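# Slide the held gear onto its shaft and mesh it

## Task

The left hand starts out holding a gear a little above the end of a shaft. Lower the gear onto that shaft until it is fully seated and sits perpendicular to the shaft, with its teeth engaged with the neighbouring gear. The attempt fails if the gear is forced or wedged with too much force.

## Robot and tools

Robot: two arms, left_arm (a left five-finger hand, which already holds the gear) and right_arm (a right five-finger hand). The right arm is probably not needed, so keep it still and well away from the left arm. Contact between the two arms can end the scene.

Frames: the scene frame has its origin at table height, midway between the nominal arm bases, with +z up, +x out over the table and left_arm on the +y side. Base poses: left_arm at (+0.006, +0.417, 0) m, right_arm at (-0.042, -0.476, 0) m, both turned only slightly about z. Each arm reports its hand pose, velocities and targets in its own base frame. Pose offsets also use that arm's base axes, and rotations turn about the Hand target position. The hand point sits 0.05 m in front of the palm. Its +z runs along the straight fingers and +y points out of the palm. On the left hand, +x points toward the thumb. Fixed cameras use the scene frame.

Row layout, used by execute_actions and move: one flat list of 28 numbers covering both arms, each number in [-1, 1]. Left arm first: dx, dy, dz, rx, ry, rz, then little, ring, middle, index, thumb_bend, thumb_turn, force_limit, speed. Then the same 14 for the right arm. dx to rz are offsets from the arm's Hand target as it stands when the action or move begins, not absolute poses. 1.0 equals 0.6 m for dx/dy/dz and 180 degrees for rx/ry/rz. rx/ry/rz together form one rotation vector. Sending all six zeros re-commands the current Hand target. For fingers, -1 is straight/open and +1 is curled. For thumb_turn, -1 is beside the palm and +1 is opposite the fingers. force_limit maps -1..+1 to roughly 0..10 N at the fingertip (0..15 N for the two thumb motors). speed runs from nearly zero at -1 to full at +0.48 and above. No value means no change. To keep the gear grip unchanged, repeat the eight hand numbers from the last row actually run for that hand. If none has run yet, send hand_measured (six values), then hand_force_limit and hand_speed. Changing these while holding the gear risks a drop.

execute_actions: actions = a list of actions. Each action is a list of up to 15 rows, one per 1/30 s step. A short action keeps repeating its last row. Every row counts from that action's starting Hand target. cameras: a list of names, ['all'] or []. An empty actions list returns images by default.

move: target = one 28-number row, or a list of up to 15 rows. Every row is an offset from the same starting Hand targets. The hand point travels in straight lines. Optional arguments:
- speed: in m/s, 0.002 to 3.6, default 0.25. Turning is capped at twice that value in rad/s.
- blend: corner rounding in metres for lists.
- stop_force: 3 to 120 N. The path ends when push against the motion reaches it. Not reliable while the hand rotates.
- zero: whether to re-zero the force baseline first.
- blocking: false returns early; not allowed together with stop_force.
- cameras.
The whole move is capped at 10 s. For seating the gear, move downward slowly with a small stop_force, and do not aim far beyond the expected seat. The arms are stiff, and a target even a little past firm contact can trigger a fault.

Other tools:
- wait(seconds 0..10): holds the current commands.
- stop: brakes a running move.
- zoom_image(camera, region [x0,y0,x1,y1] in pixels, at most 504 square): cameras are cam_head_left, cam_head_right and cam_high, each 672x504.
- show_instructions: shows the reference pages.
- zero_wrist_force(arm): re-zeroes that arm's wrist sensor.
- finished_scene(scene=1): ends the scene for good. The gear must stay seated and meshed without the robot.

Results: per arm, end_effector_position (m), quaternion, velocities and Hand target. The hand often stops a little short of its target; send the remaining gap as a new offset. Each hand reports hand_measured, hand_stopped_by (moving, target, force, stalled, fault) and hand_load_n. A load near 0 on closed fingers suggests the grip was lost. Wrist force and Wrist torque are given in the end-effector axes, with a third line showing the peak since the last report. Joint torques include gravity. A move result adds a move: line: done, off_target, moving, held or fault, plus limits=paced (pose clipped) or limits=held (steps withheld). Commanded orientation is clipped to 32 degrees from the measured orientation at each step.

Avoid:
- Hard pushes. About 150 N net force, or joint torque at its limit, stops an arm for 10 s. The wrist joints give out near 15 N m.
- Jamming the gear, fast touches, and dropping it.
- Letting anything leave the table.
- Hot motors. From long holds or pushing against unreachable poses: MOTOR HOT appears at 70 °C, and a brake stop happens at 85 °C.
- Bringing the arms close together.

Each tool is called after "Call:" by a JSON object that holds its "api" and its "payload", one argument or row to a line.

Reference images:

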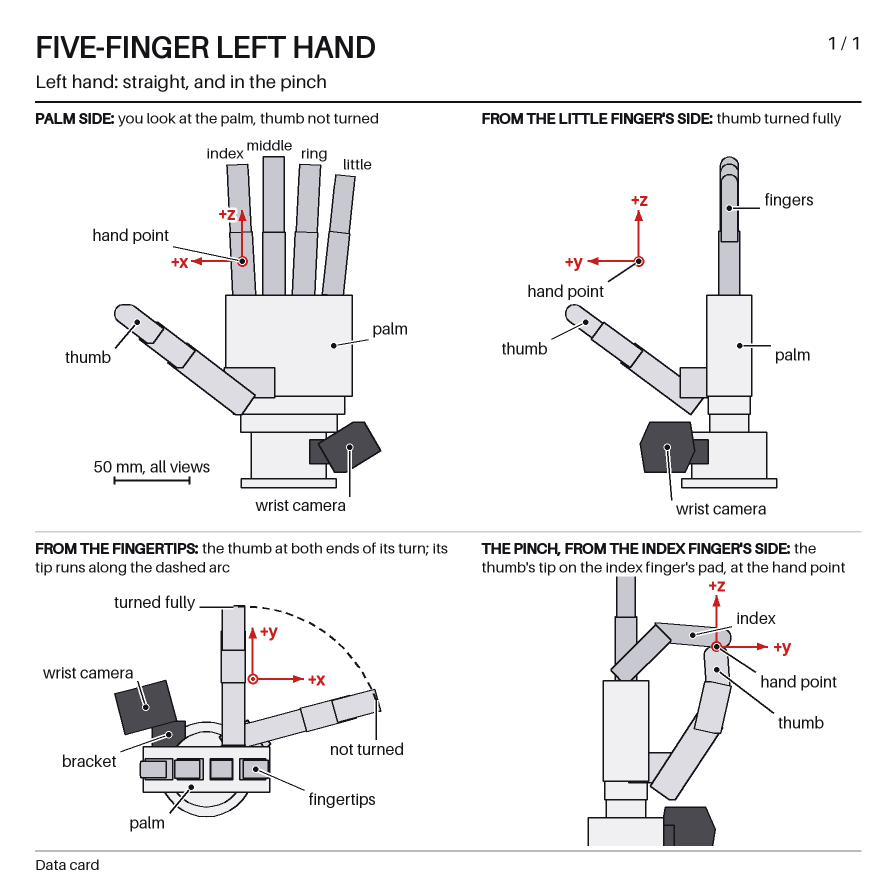

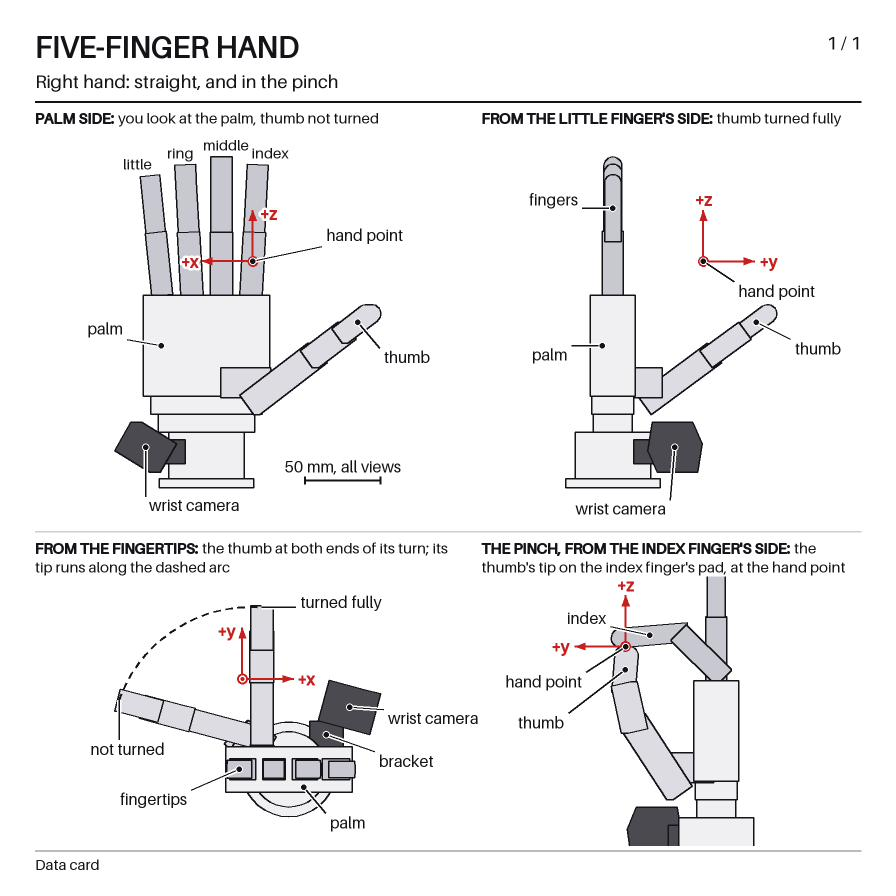

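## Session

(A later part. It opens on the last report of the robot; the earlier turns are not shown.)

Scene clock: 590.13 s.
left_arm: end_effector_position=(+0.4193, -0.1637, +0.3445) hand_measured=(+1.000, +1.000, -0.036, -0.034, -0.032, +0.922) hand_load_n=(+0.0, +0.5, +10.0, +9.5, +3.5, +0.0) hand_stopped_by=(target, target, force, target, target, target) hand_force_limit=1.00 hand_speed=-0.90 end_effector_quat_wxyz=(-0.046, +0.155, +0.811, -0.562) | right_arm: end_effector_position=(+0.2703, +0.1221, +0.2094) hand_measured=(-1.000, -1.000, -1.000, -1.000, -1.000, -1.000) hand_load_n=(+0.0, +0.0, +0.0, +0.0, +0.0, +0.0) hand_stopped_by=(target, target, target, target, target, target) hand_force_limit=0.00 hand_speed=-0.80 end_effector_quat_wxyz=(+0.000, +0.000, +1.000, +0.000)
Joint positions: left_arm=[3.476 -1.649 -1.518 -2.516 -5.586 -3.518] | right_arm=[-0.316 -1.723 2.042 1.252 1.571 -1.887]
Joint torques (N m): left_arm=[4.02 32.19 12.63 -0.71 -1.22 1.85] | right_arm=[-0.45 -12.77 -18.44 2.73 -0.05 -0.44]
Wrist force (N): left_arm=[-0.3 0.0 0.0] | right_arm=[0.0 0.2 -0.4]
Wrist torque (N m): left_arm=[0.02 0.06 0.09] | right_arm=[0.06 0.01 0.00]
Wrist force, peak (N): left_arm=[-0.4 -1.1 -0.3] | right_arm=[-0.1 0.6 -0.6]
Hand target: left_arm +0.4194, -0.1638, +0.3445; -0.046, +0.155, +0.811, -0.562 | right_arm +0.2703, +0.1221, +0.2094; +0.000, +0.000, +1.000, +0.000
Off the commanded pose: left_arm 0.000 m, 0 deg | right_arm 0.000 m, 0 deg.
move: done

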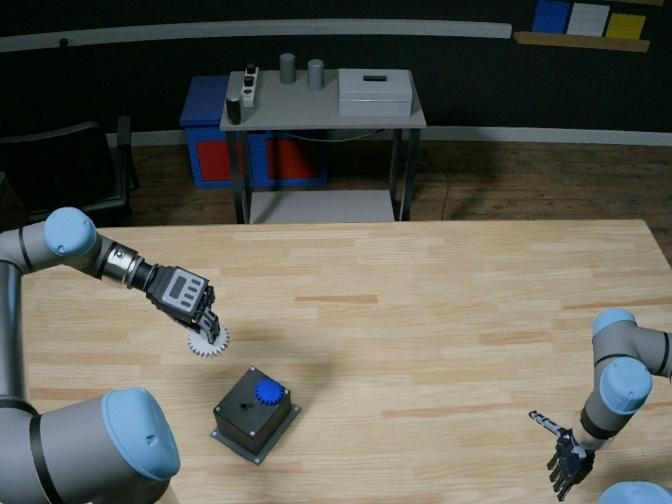

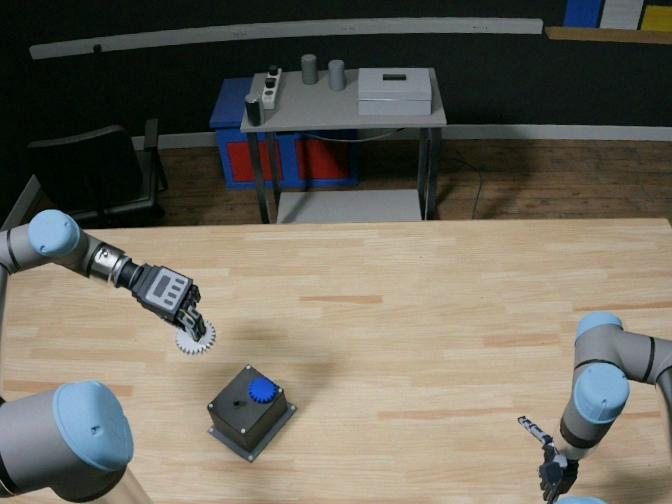

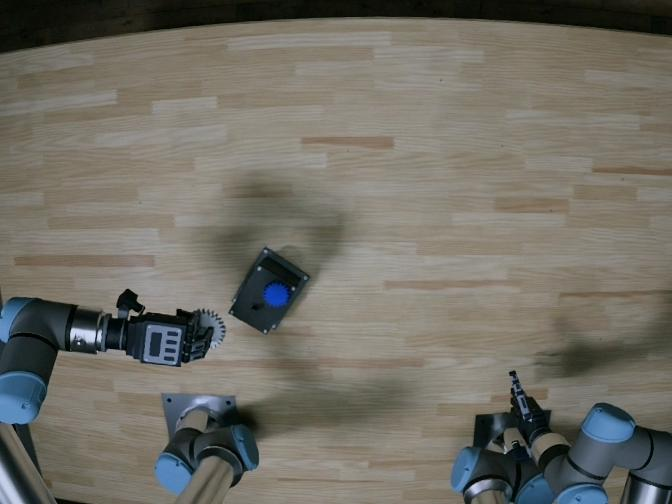

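Call:
{"api": "zoom_image", "payload": {
  "camera": "cam_head_left",
  "region": [183, 315, 233, 365]
}}

Call:
{"api": "zoom_image", "payload": {
  "camera": "cam_head_right",
  "region": [170, 310, 220, 360]
}}

Call:
{"api": "zoom_image", "payload": {
  "camera": "cam_high",
  "region": [185, 300, 235, 350]
}}

Call:
{"api": "zoom_image", "payload": {
  "camera": "cam_head_left",
  "region": [245, 365, 295, 415]
}}

Scaled by 10.080 from the camera's 672x504 image, which has a finer 960x720 frame.

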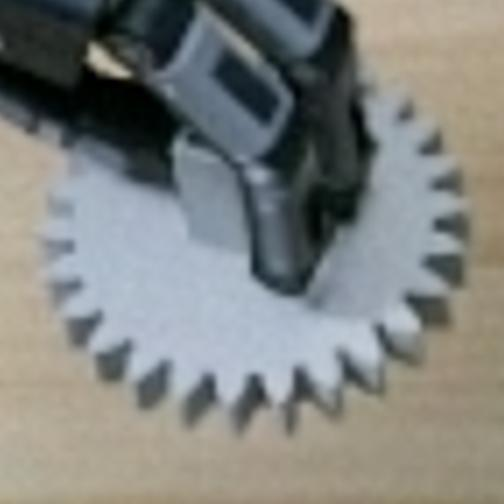

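Scaled by 10.080 from the camera's 672x504 image, which has a finer 960x720 frame.

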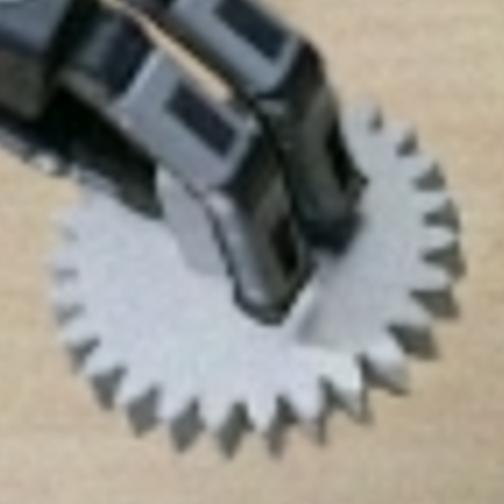

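Scaled by 10.080 from the camera's 672x504 image, which has a finer 960x720 frame.

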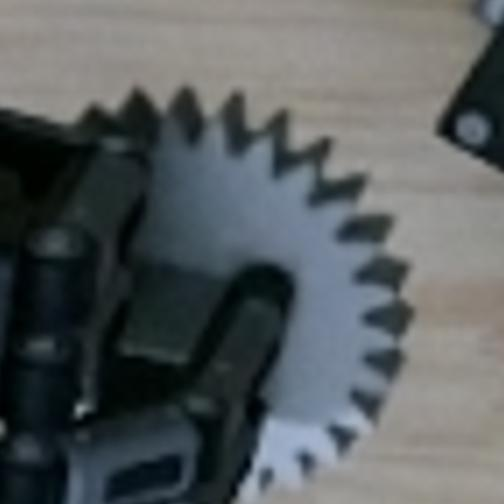

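Scaled by 10.080 from the camera's 672x504 image, which has a finer 960x720 frame.

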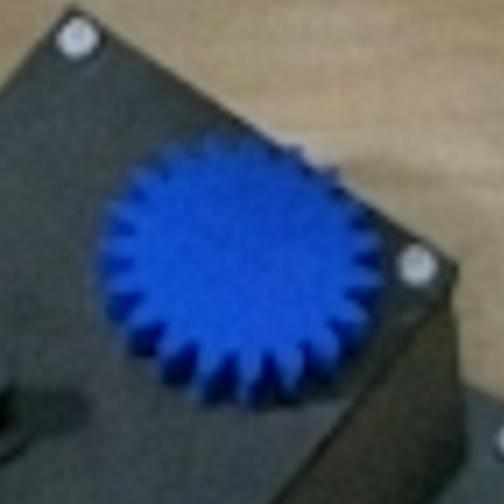

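Call:
{"api": "move", "payload": {
  "target": [0,0,0,0,0.322,0,1.0,1.0,-0.034,-0.032,-0.032,0.922,1.0,-0.9,0,0,0,0,0,0,-1,-1,-1,-1,-1,-1,0,-0.8],
  "speed": 0.3,
  "cameras": ["all"]
}}

Call:
{"api": "zoom_image", "payload": {
  "camera": "cam_head_left",
  "region": [175, 305, 235, 365]
}}

Call:
{"api": "zoom_image", "payload": {
  "camera": "cam_head_right",
  "region": [160, 300, 220, 360]
}}

Call:
{"api": "zoom_image", "payload": {
  "camera": "cam_high",
  "region": [180, 295, 240, 355]
}}

Scene clock: 683.23 s.
left_arm: end_effector_position=(+0.4194, -0.1638, +0.3444) hand_measured=(+1.000, +1.000, -0.036, -0.034, -0.032, +0.922) hand_load_n=(+0.0, +0.0, +10.0, +9.0, +3.5, -0.5) hand_stopped_by=(target, target, force, target, target, target) hand_force_limit=1.00 hand_speed=-0.90 end_effector_quat_wxyz=(-0.433, -0.137, +0.687, -0.567) | right_arm: end_effector_position=(+0.2703, +0.1221, +0.2094) hand_measured=(-1.000, -1.000, -1.000, -1.000, -1.000, -1.000) hand_load_n=(+0.0, +0.0, +0.0, +0.0, +0.0, +0.0) hand_stopped_by=(target, target, target, target, target, target) hand_force_limit=0.00 hand_speed=-0.80 end_effector_quat_wxyz=(+0.000, +0.000, +1.000, +0.000)
Joint positions: left_arm=[3.425 -2.044 -1.315 -2.951 -5.545 -3.971] | right_arm=[-0.316 -1.723 2.042 1.252 1.571 -1.887]
Joint torques (N m): left_arm=[-3.53 50.41 6.04 0.96 -2.1 1.16] | right_arm=[-0.24 -11.99 -19.92 2.72 -0.1 -0.57]
Wrist force (N): left_arm=[-1.1 -0.4 -1.4] | right_arm=[-0.1 -0.3 -0.2]
Wrist torque (N m): left_arm=[0.05 -0.04 0.06] | right_arm=[-0.02 0.02 -0.01]
Wrist force, peak (N): left_arm=[-1.4 -0.4 -1.5] | right_arm=[0.1 0.2 -0.6]
Hand target: left_arm +0.4194, -0.1638, +0.3445; -0.433, -0.137, +0.687, -0.567 | right_arm +0.2703, +0.1221, +0.2094; +0.000, +0.000, +1.000, +0.000
Off the commanded pose: left_arm 0.000 m, 0 deg | right_arm 0.000 m, 0 deg.
move: done

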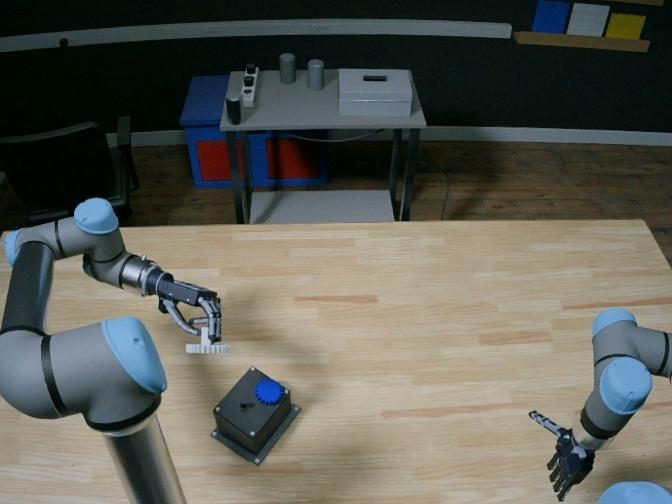

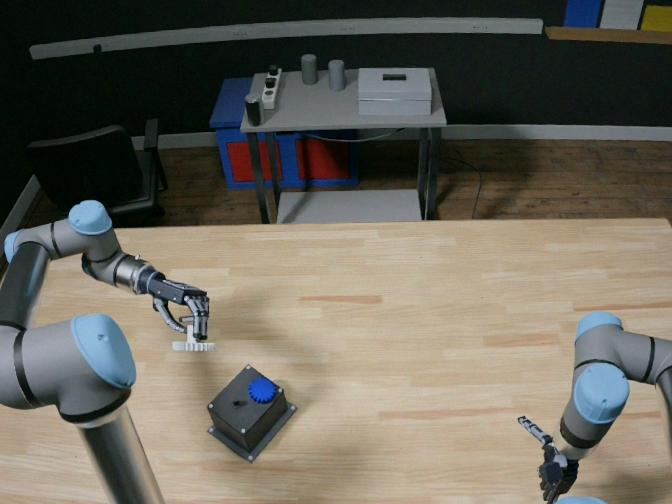

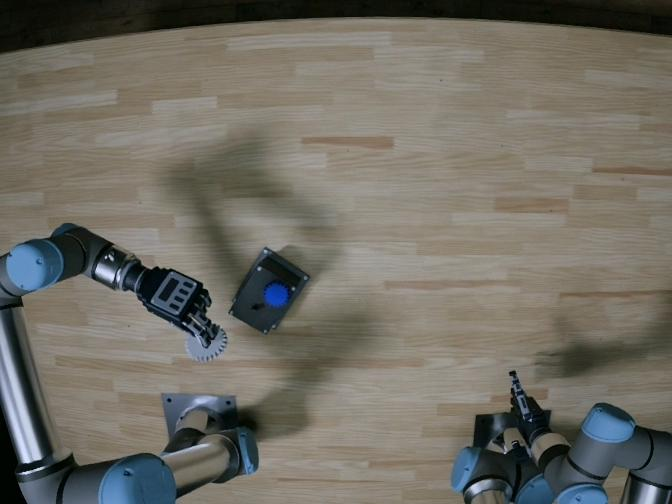

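Scaled by 8.400 from the camera's 672x504 image, which has a finer 960x720 frame.

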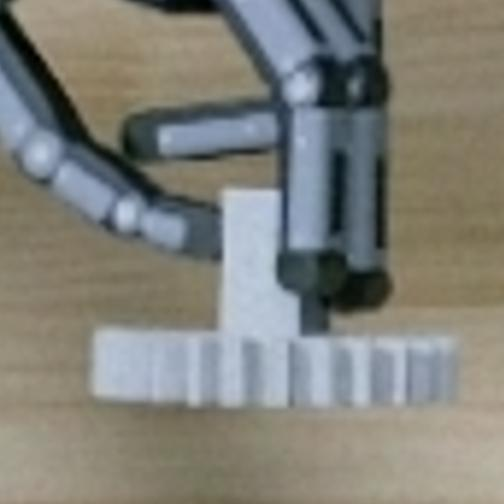

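Scaled by 8.400 from the camera's 672x504 image, which has a finer 960x720 frame.

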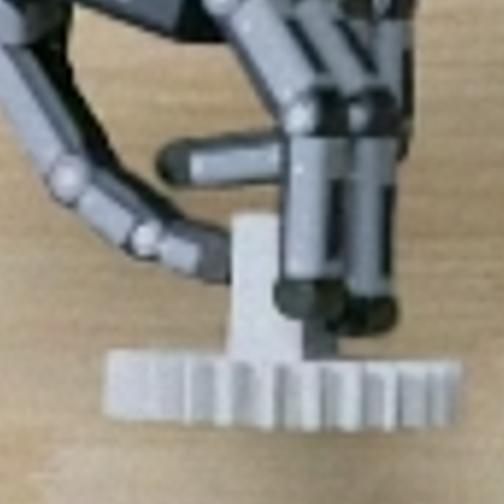

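Scaled by 8.400 from the camera's 672x504 image, which has a finer 960x720 frame.

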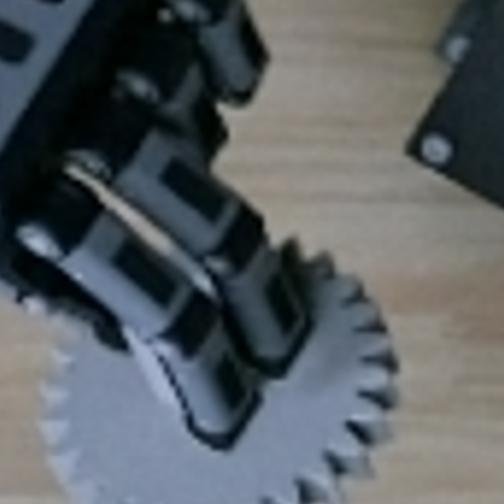

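Call:
{"api": "zoom_image", "payload": {
  "camera": "cam_head_left",
  "region": [182, 325, 234, 360]
}}

Call:
{"api": "zoom_image", "payload": {
  "camera": "cam_head_right",
  "region": [168, 325, 220, 360]
}}

Scaled by 9.692 from the camera's 672x504 image, which has a finer 960x720 frame.

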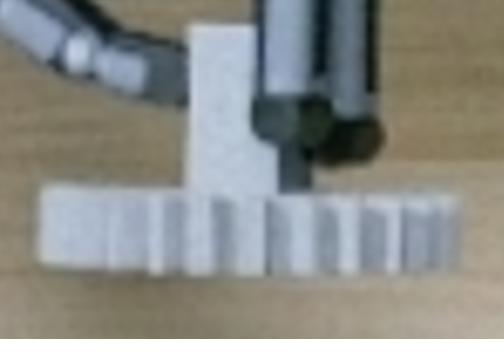

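Scaled by 9.692 from the camera's 672x504 image, which has a finer 960x720 frame.

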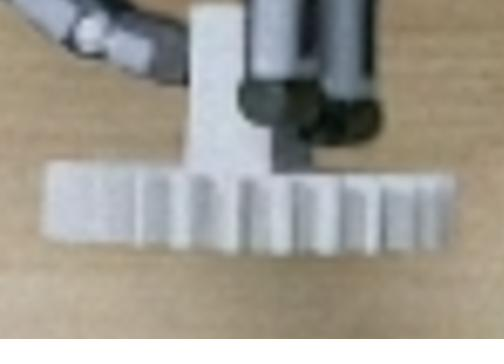

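Call:
{"api": "move", "payload": {
  "target": [
    [-0.0588,-0.1072,-0.1737,0.0370,-0.3199,-0.0158,1.0,1.0,-0.034,-0.032,-0.032,0.922,1.0,-0.9,0,0,0,0,0,0,-1,-1,-1,-1,-1,-1,0,-0.8],
    [-0.0497,-0.0903,-0.2718,0.0370,-0.3199,-0.0158,1.0,1.0,-0.034,-0.032,-0.032,0.922,1.0,-0.9,0,0,0,0,0,0,-1,-1,-1,-1,-1,-1,0,-0.8]
  ],
  "speed": [0.25,0.06],
  "cameras": ["all"]
}}

Call:
{"api": "zoom_image", "payload": {
  "camera": "cam_head_left",
  "region": [215, 360, 295, 430]
}}

Call:
{"api": "zoom_image", "payload": {
  "camera": "cam_head_right",
  "region": [205, 360, 285, 430]
}}

Call:
{"api": "zoom_image", "payload": {
  "camera": "cam_high",
  "region": [225, 270, 295, 340]
}}

Scene clock: 878.77 s.
left_arm: end_effector_position=(+0.3895, -0.2179, +0.1812) hand_measured=(+1.000, +1.000, -0.036, -0.034, -0.032, +0.922) hand_load_n=(+0.0, +0.0, +10.0, +9.0, +3.5, +0.0) hand_stopped_by=(target, target, force, target, target, target) hand_force_limit=1.00 hand_speed=-0.90 end_effector_quat_wxyz=(-0.054, +0.145, +0.844, -0.513) | right_arm: end_effector_position=(+0.2703, +0.1221, +0.2094) hand_measured=(-1.000, -1.000, -1.000, -1.000, -1.000, -1.000) hand_load_n=(+0.0, +0.0, -0.5, +0.0, +0.0, +0.0) hand_stopped_by=(target, target, target, target, target, target) hand_force_limit=0.00 hand_speed=-0.80 end_effector_quat_wxyz=(+0.000, +0.000, +1.000, +0.000)
Joint positions: left_arm=[3.344 -1.619 -1.967 -1.842 -5.616 -3.811] | right_arm=[-0.316 -1.723 2.042 1.252 1.571 -1.887]
Joint torques (N m): left_arm=[-6.36 35.73 30.29 -1.9 -1.33 -2.08] | right_arm=[0.06 -12.25 -19.54 2.94 0.01 -0.29]
Wrist force (N): left_arm=[0.0 0.1 0.3] | right_arm=[-0.2 0.2 -0.1]
Wrist torque (N m): left_arm=[0.01 0.02 0.00] | right_arm=[0.04 0.03 0.00]
Wrist force, peak (N): left_arm=[-1.3 -0.1 -1.8] | right_arm=[-0.1 0.5 -0.5]
Hand target: left_arm +0.3895, -0.2179, +0.1814; -0.054, +0.145, +0.844, -0.513 | right_arm +0.2703, +0.1221, +0.2094; +0.000, +0.000, +1.000, +0.000
Off the commanded pose: left_arm 0.000 m, 0 deg | right_arm 0.000 m, 0 deg.
move: done

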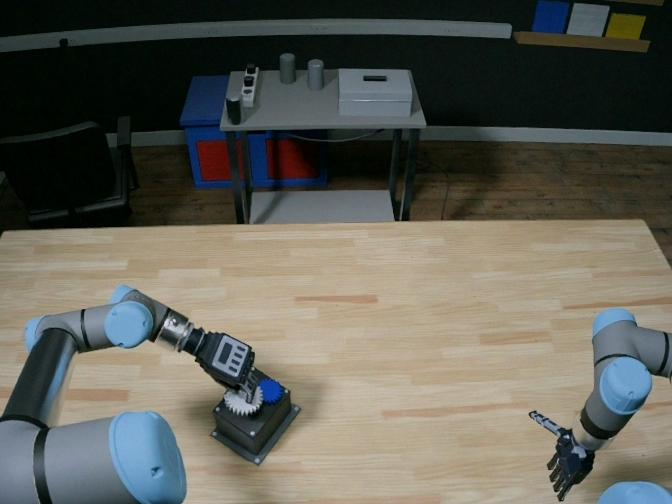

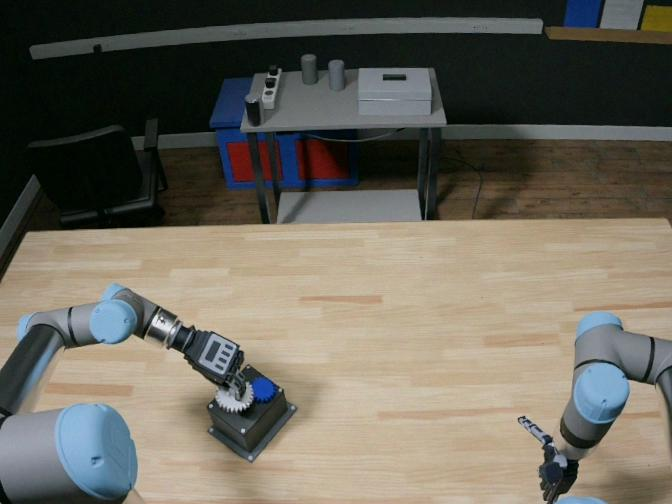

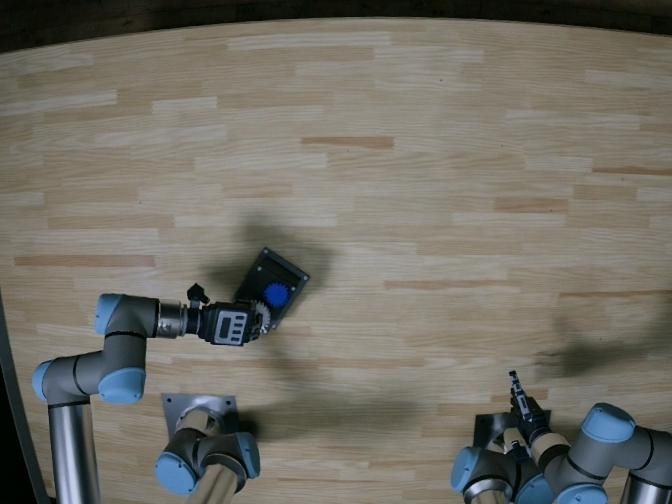

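Scaled by 6.300 from the camera's 672x504 image, which has a finer 960x720 frame.

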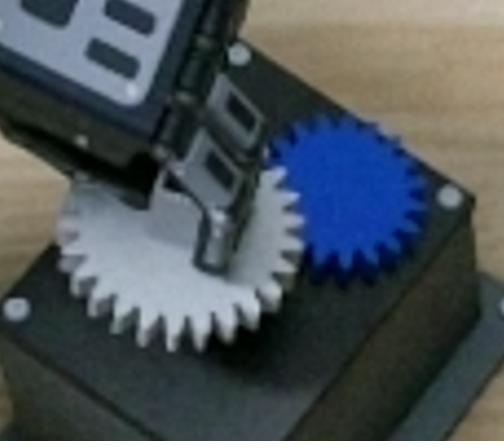

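Scaled by 6.300 from the camera's 672x504 image, which has a finer 960x720 frame.

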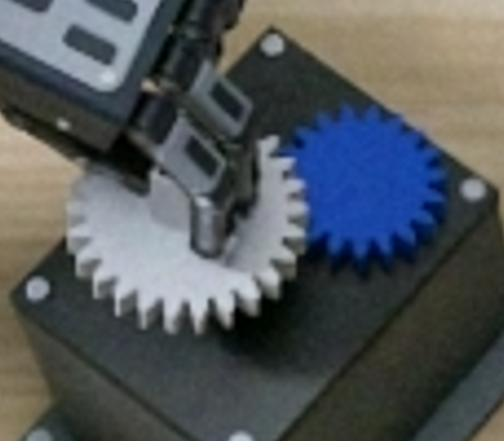

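Scaled by 7.200 from the camera's 672x504 image, which has a finer 960x720 frame.

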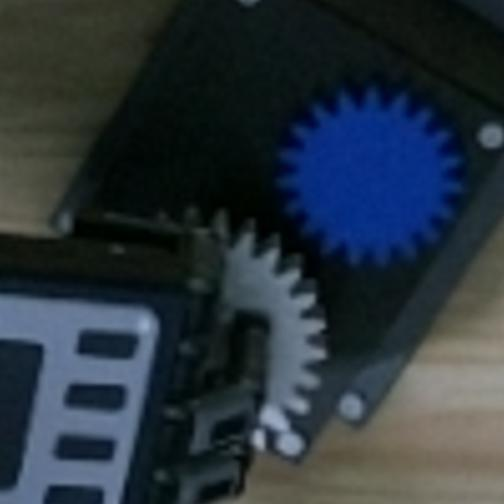

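Call:
{"api": "zoom_image", "payload": {
  "camera": "cam_head_left",
  "region": [220, 380, 268, 420]
}}

Call:
{"api": "zoom_image", "payload": {
  "camera": "cam_head_right",
  "region": [212, 376, 260, 416]
}}

Call:
{"api": "zoom_image", "payload": {
  "camera": "cam_high",
  "region": [235, 290, 275, 330]
}}

Call:
{"api": "zoom_image", "payload": {
  "camera": "cam_head_left",
  "region": [250, 370, 298, 410]
}}

Call:
{"api": "zoom_image", "payload": {
  "camera": "cam_head_right",
  "region": [242, 370, 290, 410]
}}

Scaled by 10.500 from the camera's 672x504 image, which has a finer 960x720 frame.

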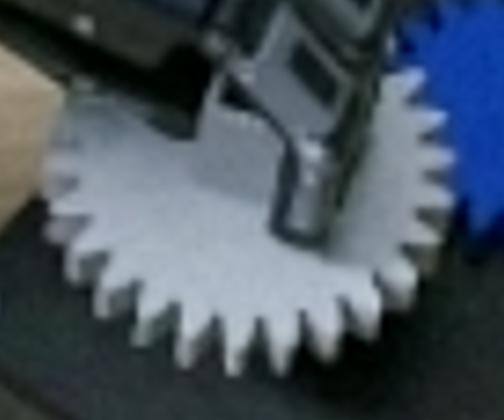

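Scaled by 10.500 from the camera's 672x504 image, which has a finer 960x720 frame.

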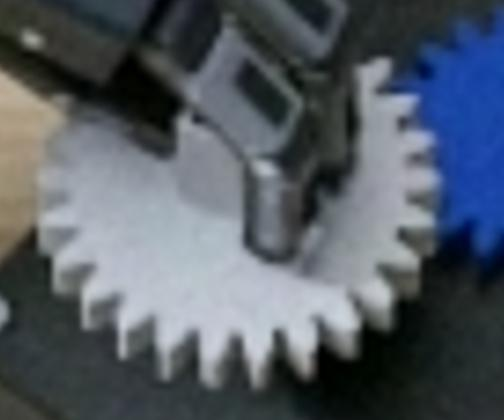

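Scaled by 12.600 from the camera's 672x504 image, which has a finer 960x720 frame.

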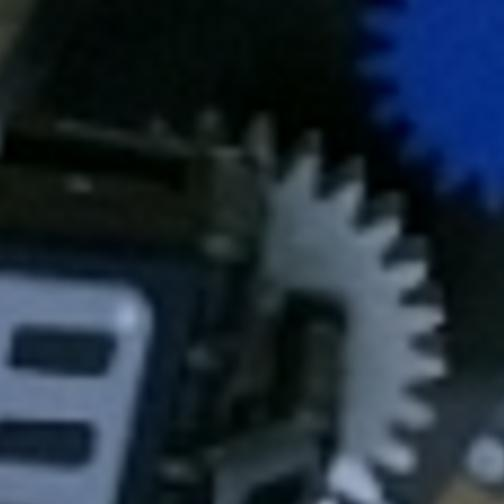

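Scaled by 10.500 from the camera's 672x504 image, which has a finer 960x720 frame.

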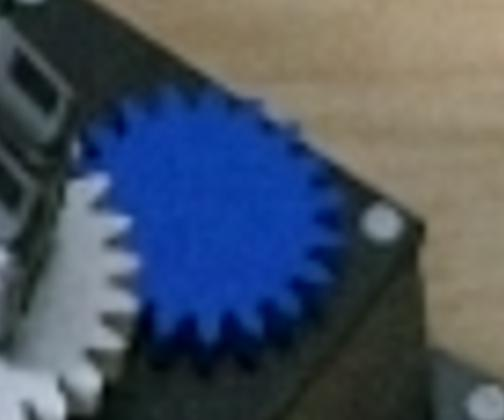

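Scaled by 10.500 from the camera's 672x504 image, which has a finer 960x720 frame.

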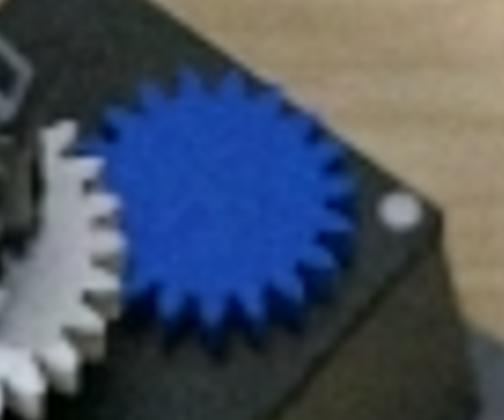

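Call:
{"api": "zoom_image", "payload": {
  "camera": "cam_high",
  "region": [255, 275, 300, 313]
}}

Call:
{"api": "zoom_image", "payload": {
  "camera": "cam_high",
  "region": [248, 290, 278, 320]
}}

Scaled by 11.200 from the camera's 672x504 image, which has a finer 960x720 frame.

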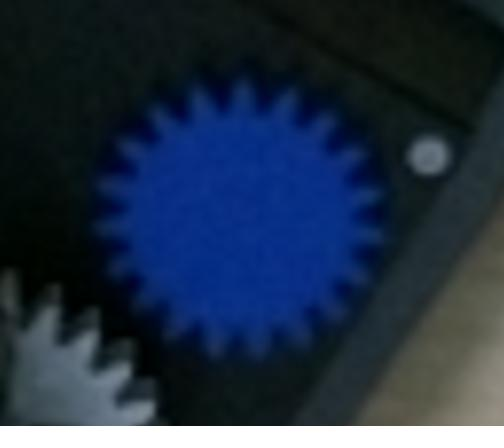

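Scaled by 16.800 from the camera's 672x504 image, which has a finer 960x720 frame.

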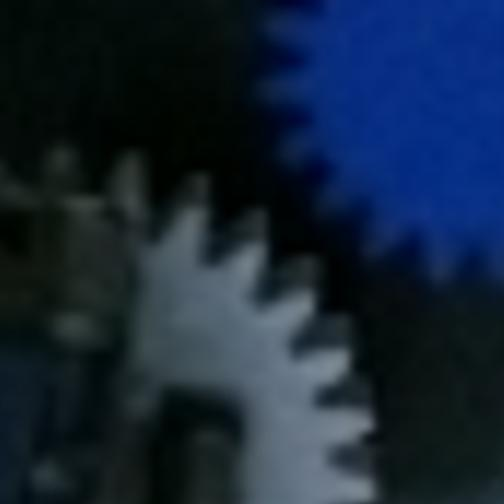

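Call:
{"api": "move", "payload": {
  "target": [0.0025,-0.0005,-0.0197,-0.00103,-0.00186,0.0109,1.0,1.0,-0.034,-0.032,-0.032,0.922,1.0,-0.9,0,0,0,0,0,0,-1,-1,-1,-1,-1,-1,0,-0.8],
  "speed": 0.04,
  "cameras": ["all"]
}}

Call:
{"api": "zoom_image", "payload": {
  "camera": "cam_head_left",
  "region": [220, 380, 268, 420]
}}

Call:
{"api": "zoom_image", "payload": {
  "camera": "cam_head_right",
  "region": [212, 376, 260, 416]
}}

Call:
{"api": "zoom_image", "payload": {
  "camera": "cam_high",
  "region": [248, 290, 278, 320]
}}

Scene clock: 999.43 s.
left_arm: end_effector_position=(+0.3910, -0.2182, +0.1695) hand_measured=(+1.000, +1.000, -0.036, -0.034, -0.032, +0.922) hand_load_n=(+0.0, +0.0, +10.0, +9.5, +3.5, +0.0) hand_stopped_by=(target, target, force, target, target, target) hand_force_limit=1.00 hand_speed=-0.90 end_effector_quat_wxyz=(-0.042, +0.132, +0.846, -0.515) | right_arm: end_effector_position=(+0.2703, +0.1221, +0.2094) hand_measured=(-1.000, -1.000, -1.000, -1.000, -1.000, -1.000) hand_load_n=(+0.0, +0.0, +0.0, +0.0, +0.0, +0.0) hand_stopped_by=(target, target, target, target, target, target) hand_force_limit=0.00 hand_speed=-0.80 end_effector_quat_wxyz=(+0.000, +0.000, +1.000, +0.000)
Joint positions: left_arm=[3.353 -1.617 -2.009 -1.775 -5.636 -3.839] | right_arm=[-0.316 -1.723 2.042 1.252 1.571 -1.887]
Joint torques (N m): left_arm=[-5.76 35.27 29.01 -1.99 1.49 2.43] | right_arm=[-0.87 -12.5 -18.8 2.85 0.17 -0.49]
Wrist force (N): left_arm=[0.1 0.0 0.4] | right_arm=[-0.1 -0.1 -0.3]
Wrist torque (N m): left_arm=[0.00 0.01 0.11] | right_arm=[0.00 0.03 -0.02]
Wrist force, peak (N): left_arm=[0.0 -0.5 0.4] | right_arm=[0.0 0.3 -0.7]
Hand target: left_arm +0.3910, -0.2182, +0.1696; -0.042, +0.132, +0.846, -0.515 | right_arm +0.2703, +0.1221, +0.2094; +0.000, +0.000, +1.000, +0.000
Off the commanded pose: left_arm 0.000 m, 0 deg | right_arm 0.000 m, 0 deg.
move: done

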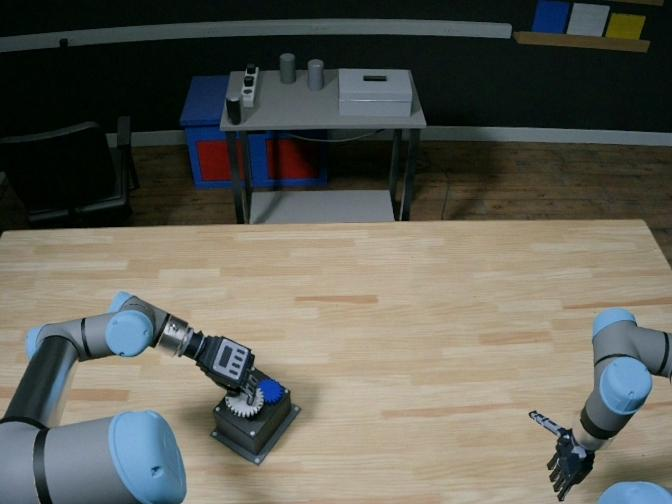

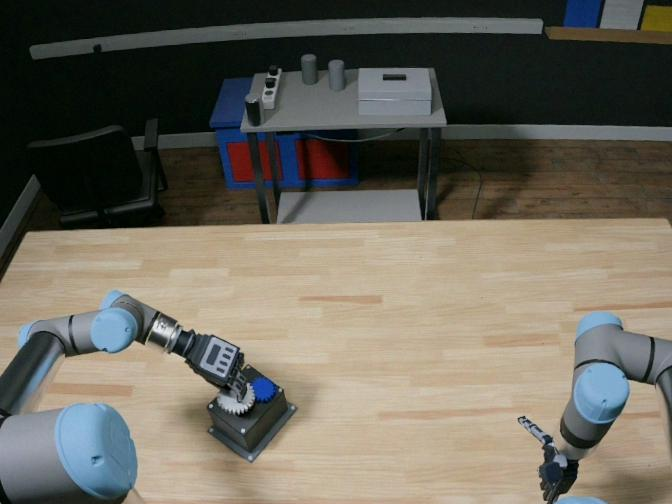

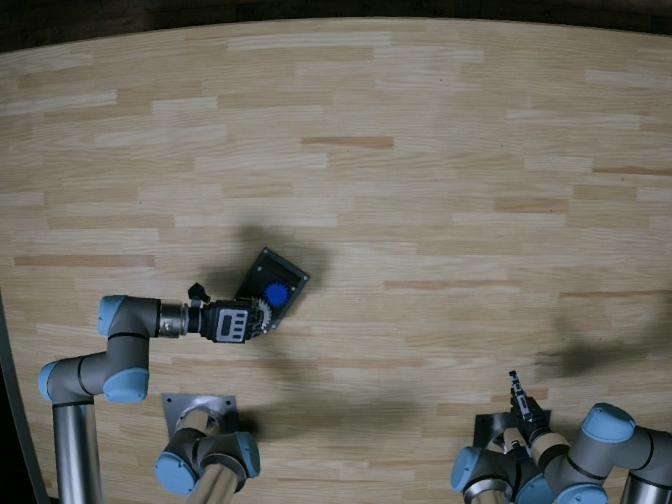

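Scaled by 10.500 from the camera's 672x504 image, which has a finer 960x720 frame.

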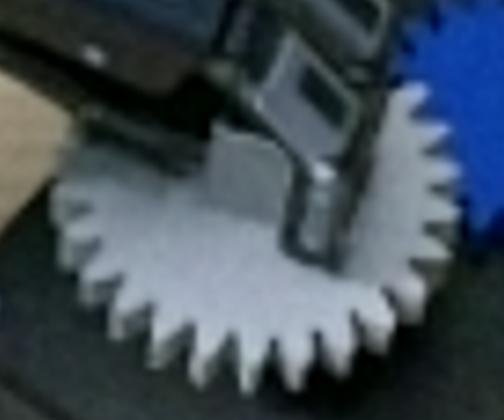

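Scaled by 10.500 from the camera's 672x504 image, which has a finer 960x720 frame.

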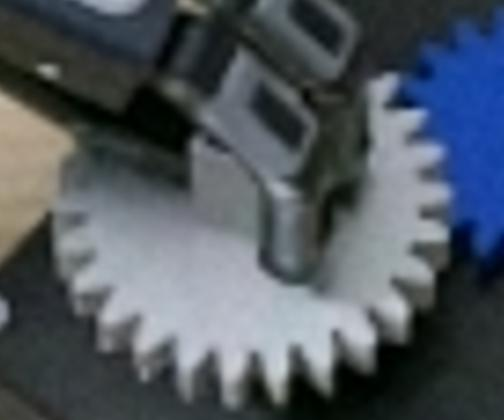

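Scaled by 16.800 from the camera's 672x504 image, which has a finer 960x720 frame.

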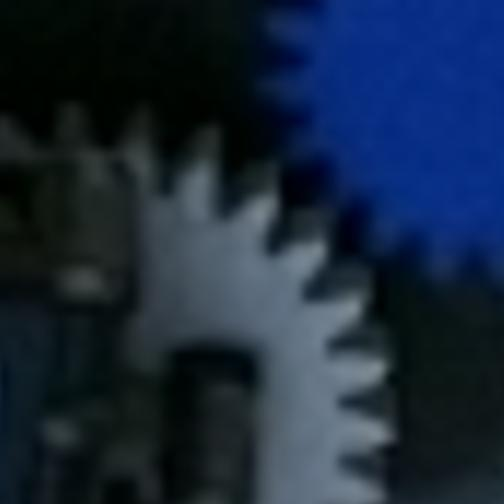

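Call:
{"api": "move", "payload": {
  "target": [0.0031,0.0056,-0.0327,0,0,0,1.0,1.0,-0.034,-0.032,-0.032,0.922,1.0,-0.9,0,0,0,0,0,0,-1,-1,-1,-1,-1,-1,0,-0.8],
  "speed": 0.012,
  "stop_force": 4
}}

Scene clock: 1017.30 s.
left_arm: end_effector_position=(+0.3929, -0.2149, +0.1499) hand_measured=(+1.000, +1.000, -0.036, -0.034, -0.032, +0.922) hand_load_n=(+0.0, +0.5, +10.0, +9.0, +3.5, +0.0) hand_stopped_by=(target, target, force, target, target, target) hand_force_limit=1.00 hand_speed=-0.90 end_effector_quat_wxyz=(-0.042, +0.132, +0.846, -0.515) | right_arm: end_effector_position=(+0.2703, +0.1221, +0.2094) hand_measured=(-1.000, -1.000, -1.000, -1.000, -1.000, -1.000) hand_load_n=(+0.0, +0.0, +0.0, +0.0, +0.0, +0.0) hand_stopped_by=(target, target, target, target, target, target) hand_force_limit=0.00 hand_speed=-0.80 end_effector_quat_wxyz=(+0.000, +0.000, +1.000, +0.000)
Joint positions: left_arm=[3.359 -1.646 -2.033 -1.728 -5.632 -3.83] | right_arm=[-0.316 -1.723 2.042 1.252 1.571 -1.887]
Joint torques (N m): left_arm=[-4.85 37.06 29.62 -1.72 -0.99 -2] | right_arm=[1.48 -11.72 -20.43 3.03 0.21 -0.62]
Wrist force (N): left_arm=[-0.1 0.1 0.4] | right_arm=[-0.1 0.3 -0.5]
Wrist torque (N m): left_arm=[0.01 0.05 0.11] | right_arm=[0.07 0.04 0.00]
Wrist force, peak (N): left_arm=[0.7 -2.9 -1.4] | right_arm=[-0.3 0.2 -0.7]
Hand target: left_arm +0.3929, -0.2149, +0.1499; -0.042, +0.132, +0.846, -0.515 | right_arm +0.2703, +0.1221, +0.2094; +0.000, +0.000, +1.000, +0.000
Off the commanded pose: left_arm 0.000 m, 0 deg | right_arm 0.000 m, 0 deg.
move: done

Call:
{"api": "wait", "payload": {
  "seconds": 0,
  "cameras": ["all"]
}}

Call:
{"api": "zoom_image", "payload": {
  "camera": "cam_head_left",
  "region": [215, 370, 285, 430]
}}

Call:
{"api": "zoom_image", "payload": {
  "camera": "cam_head_right",
  "region": [205, 370, 275, 430]
}}

Call:
{"api": "zoom_image", "payload": {
  "camera": "cam_high",
  "region": [248, 285, 288, 325]
}}

Scene clock: 1024.53 s.
left_arm: end_effector_position=(+0.3929, -0.2149, +0.1499) hand_measured=(+1.000, +1.000, -0.036, -0.034, -0.032, +0.922) hand_load_n=(+0.0, +0.0, +10.0, +9.0, +3.5, +0.0) hand_stopped_by=(target, target, force, target, target, target) hand_force_limit=1.00 hand_speed=-0.90 end_effector_quat_wxyz=(-0.042, +0.132, +0.846, -0.515) | right_arm: end_effector_position=(+0.2703, +0.1221, +0.2094) hand_measured=(-1.000, -1.000, -1.000, -1.000, -1.000, -1.000) hand_load_n=(+0.0, +0.0, +0.0, +0.0, +0.0, +0.0) hand_stopped_by=(target, target, target, target, target, target) hand_force_limit=0.00 hand_speed=-0.80 end_effector_quat_wxyz=(+0.000, +0.000, +1.000, +0.000)
Joint positions: left_arm=[3.359 -1.646 -2.033 -1.728 -5.632 -3.83] | right_arm=[-0.316 -1.723 2.042 1.252 1.571 -1.887]
Joint torques (N m): left_arm=[-6.52 36.77 28.93 -1.56 -2.96 -2.03] | right_arm=[-0.48 -11.82 -19.95 3.09 0.03 -0.66]
Wrist force (N): left_arm=[0.0 0.2 0.3] | right_arm=[0.1 0.2 -0.2]
Wrist torque (N m): left_arm=[0.04 0.02 0.11] | right_arm=[0.04 -0.01 0.01]
Wrist force, peak (N): left_arm=[0.1 0.4 0.4] | right_arm=[0.0 0.1 -0.8]
Hand target: left_arm +0.3929, -0.2149, +0.1499; -0.042, +0.132, +0.846, -0.515 | right_arm +0.2703, +0.1221, +0.2094; +0.000, +0.000, +1.000, +0.000
Off the commanded pose: left_arm 0.000 m, 0 deg | right_arm 0.000 m, 0 deg.

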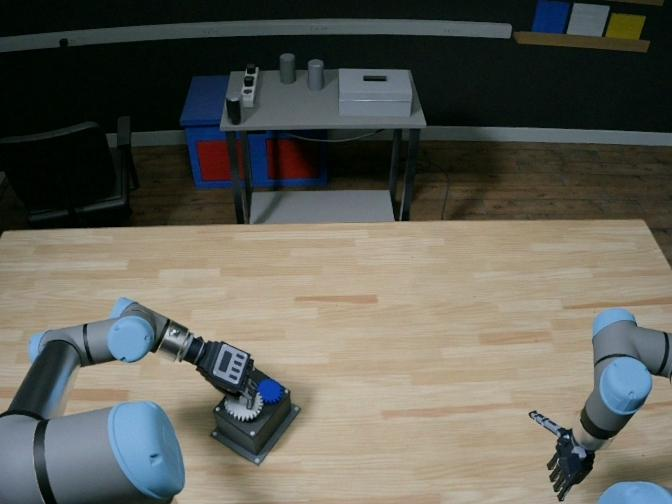

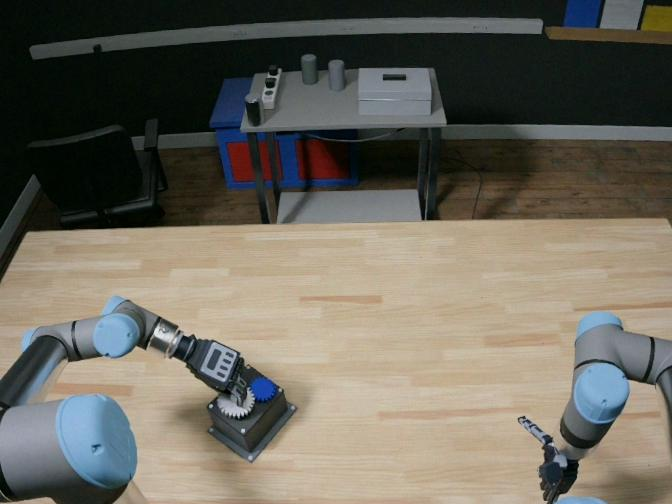

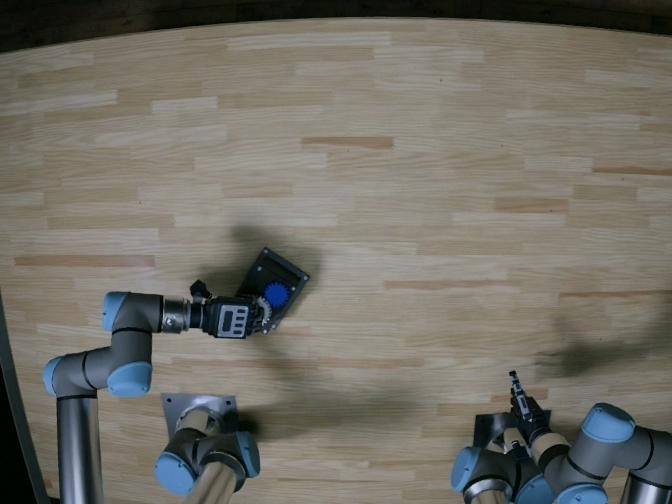

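Scaled by 7.200 from the camera's 672x504 image, which has a finer 960x720 frame.

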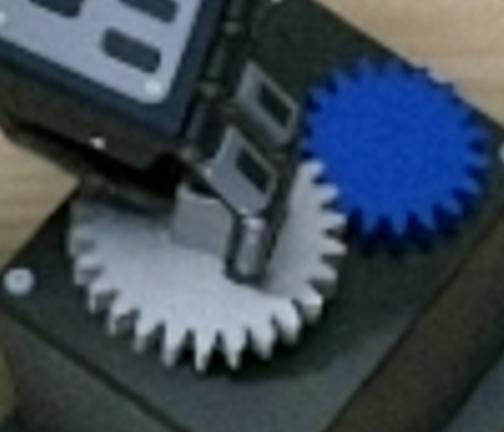

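Scaled by 7.200 from the camera's 672x504 image, which has a finer 960x720 frame.

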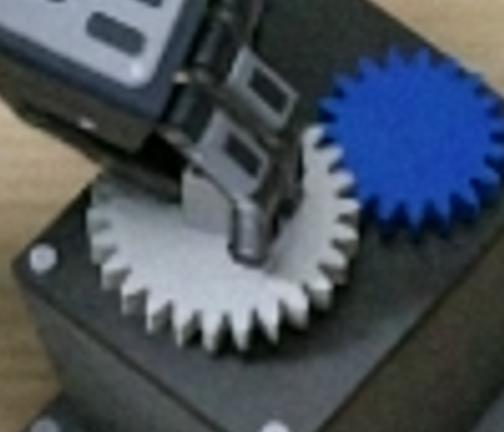

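Scaled by 12.600 from the camera's 672x504 image, which has a finer 960x720 frame.

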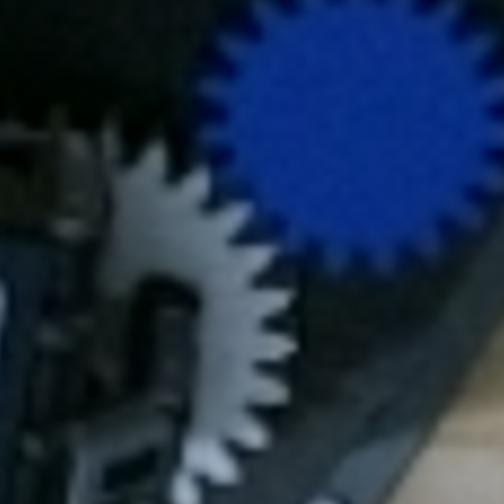

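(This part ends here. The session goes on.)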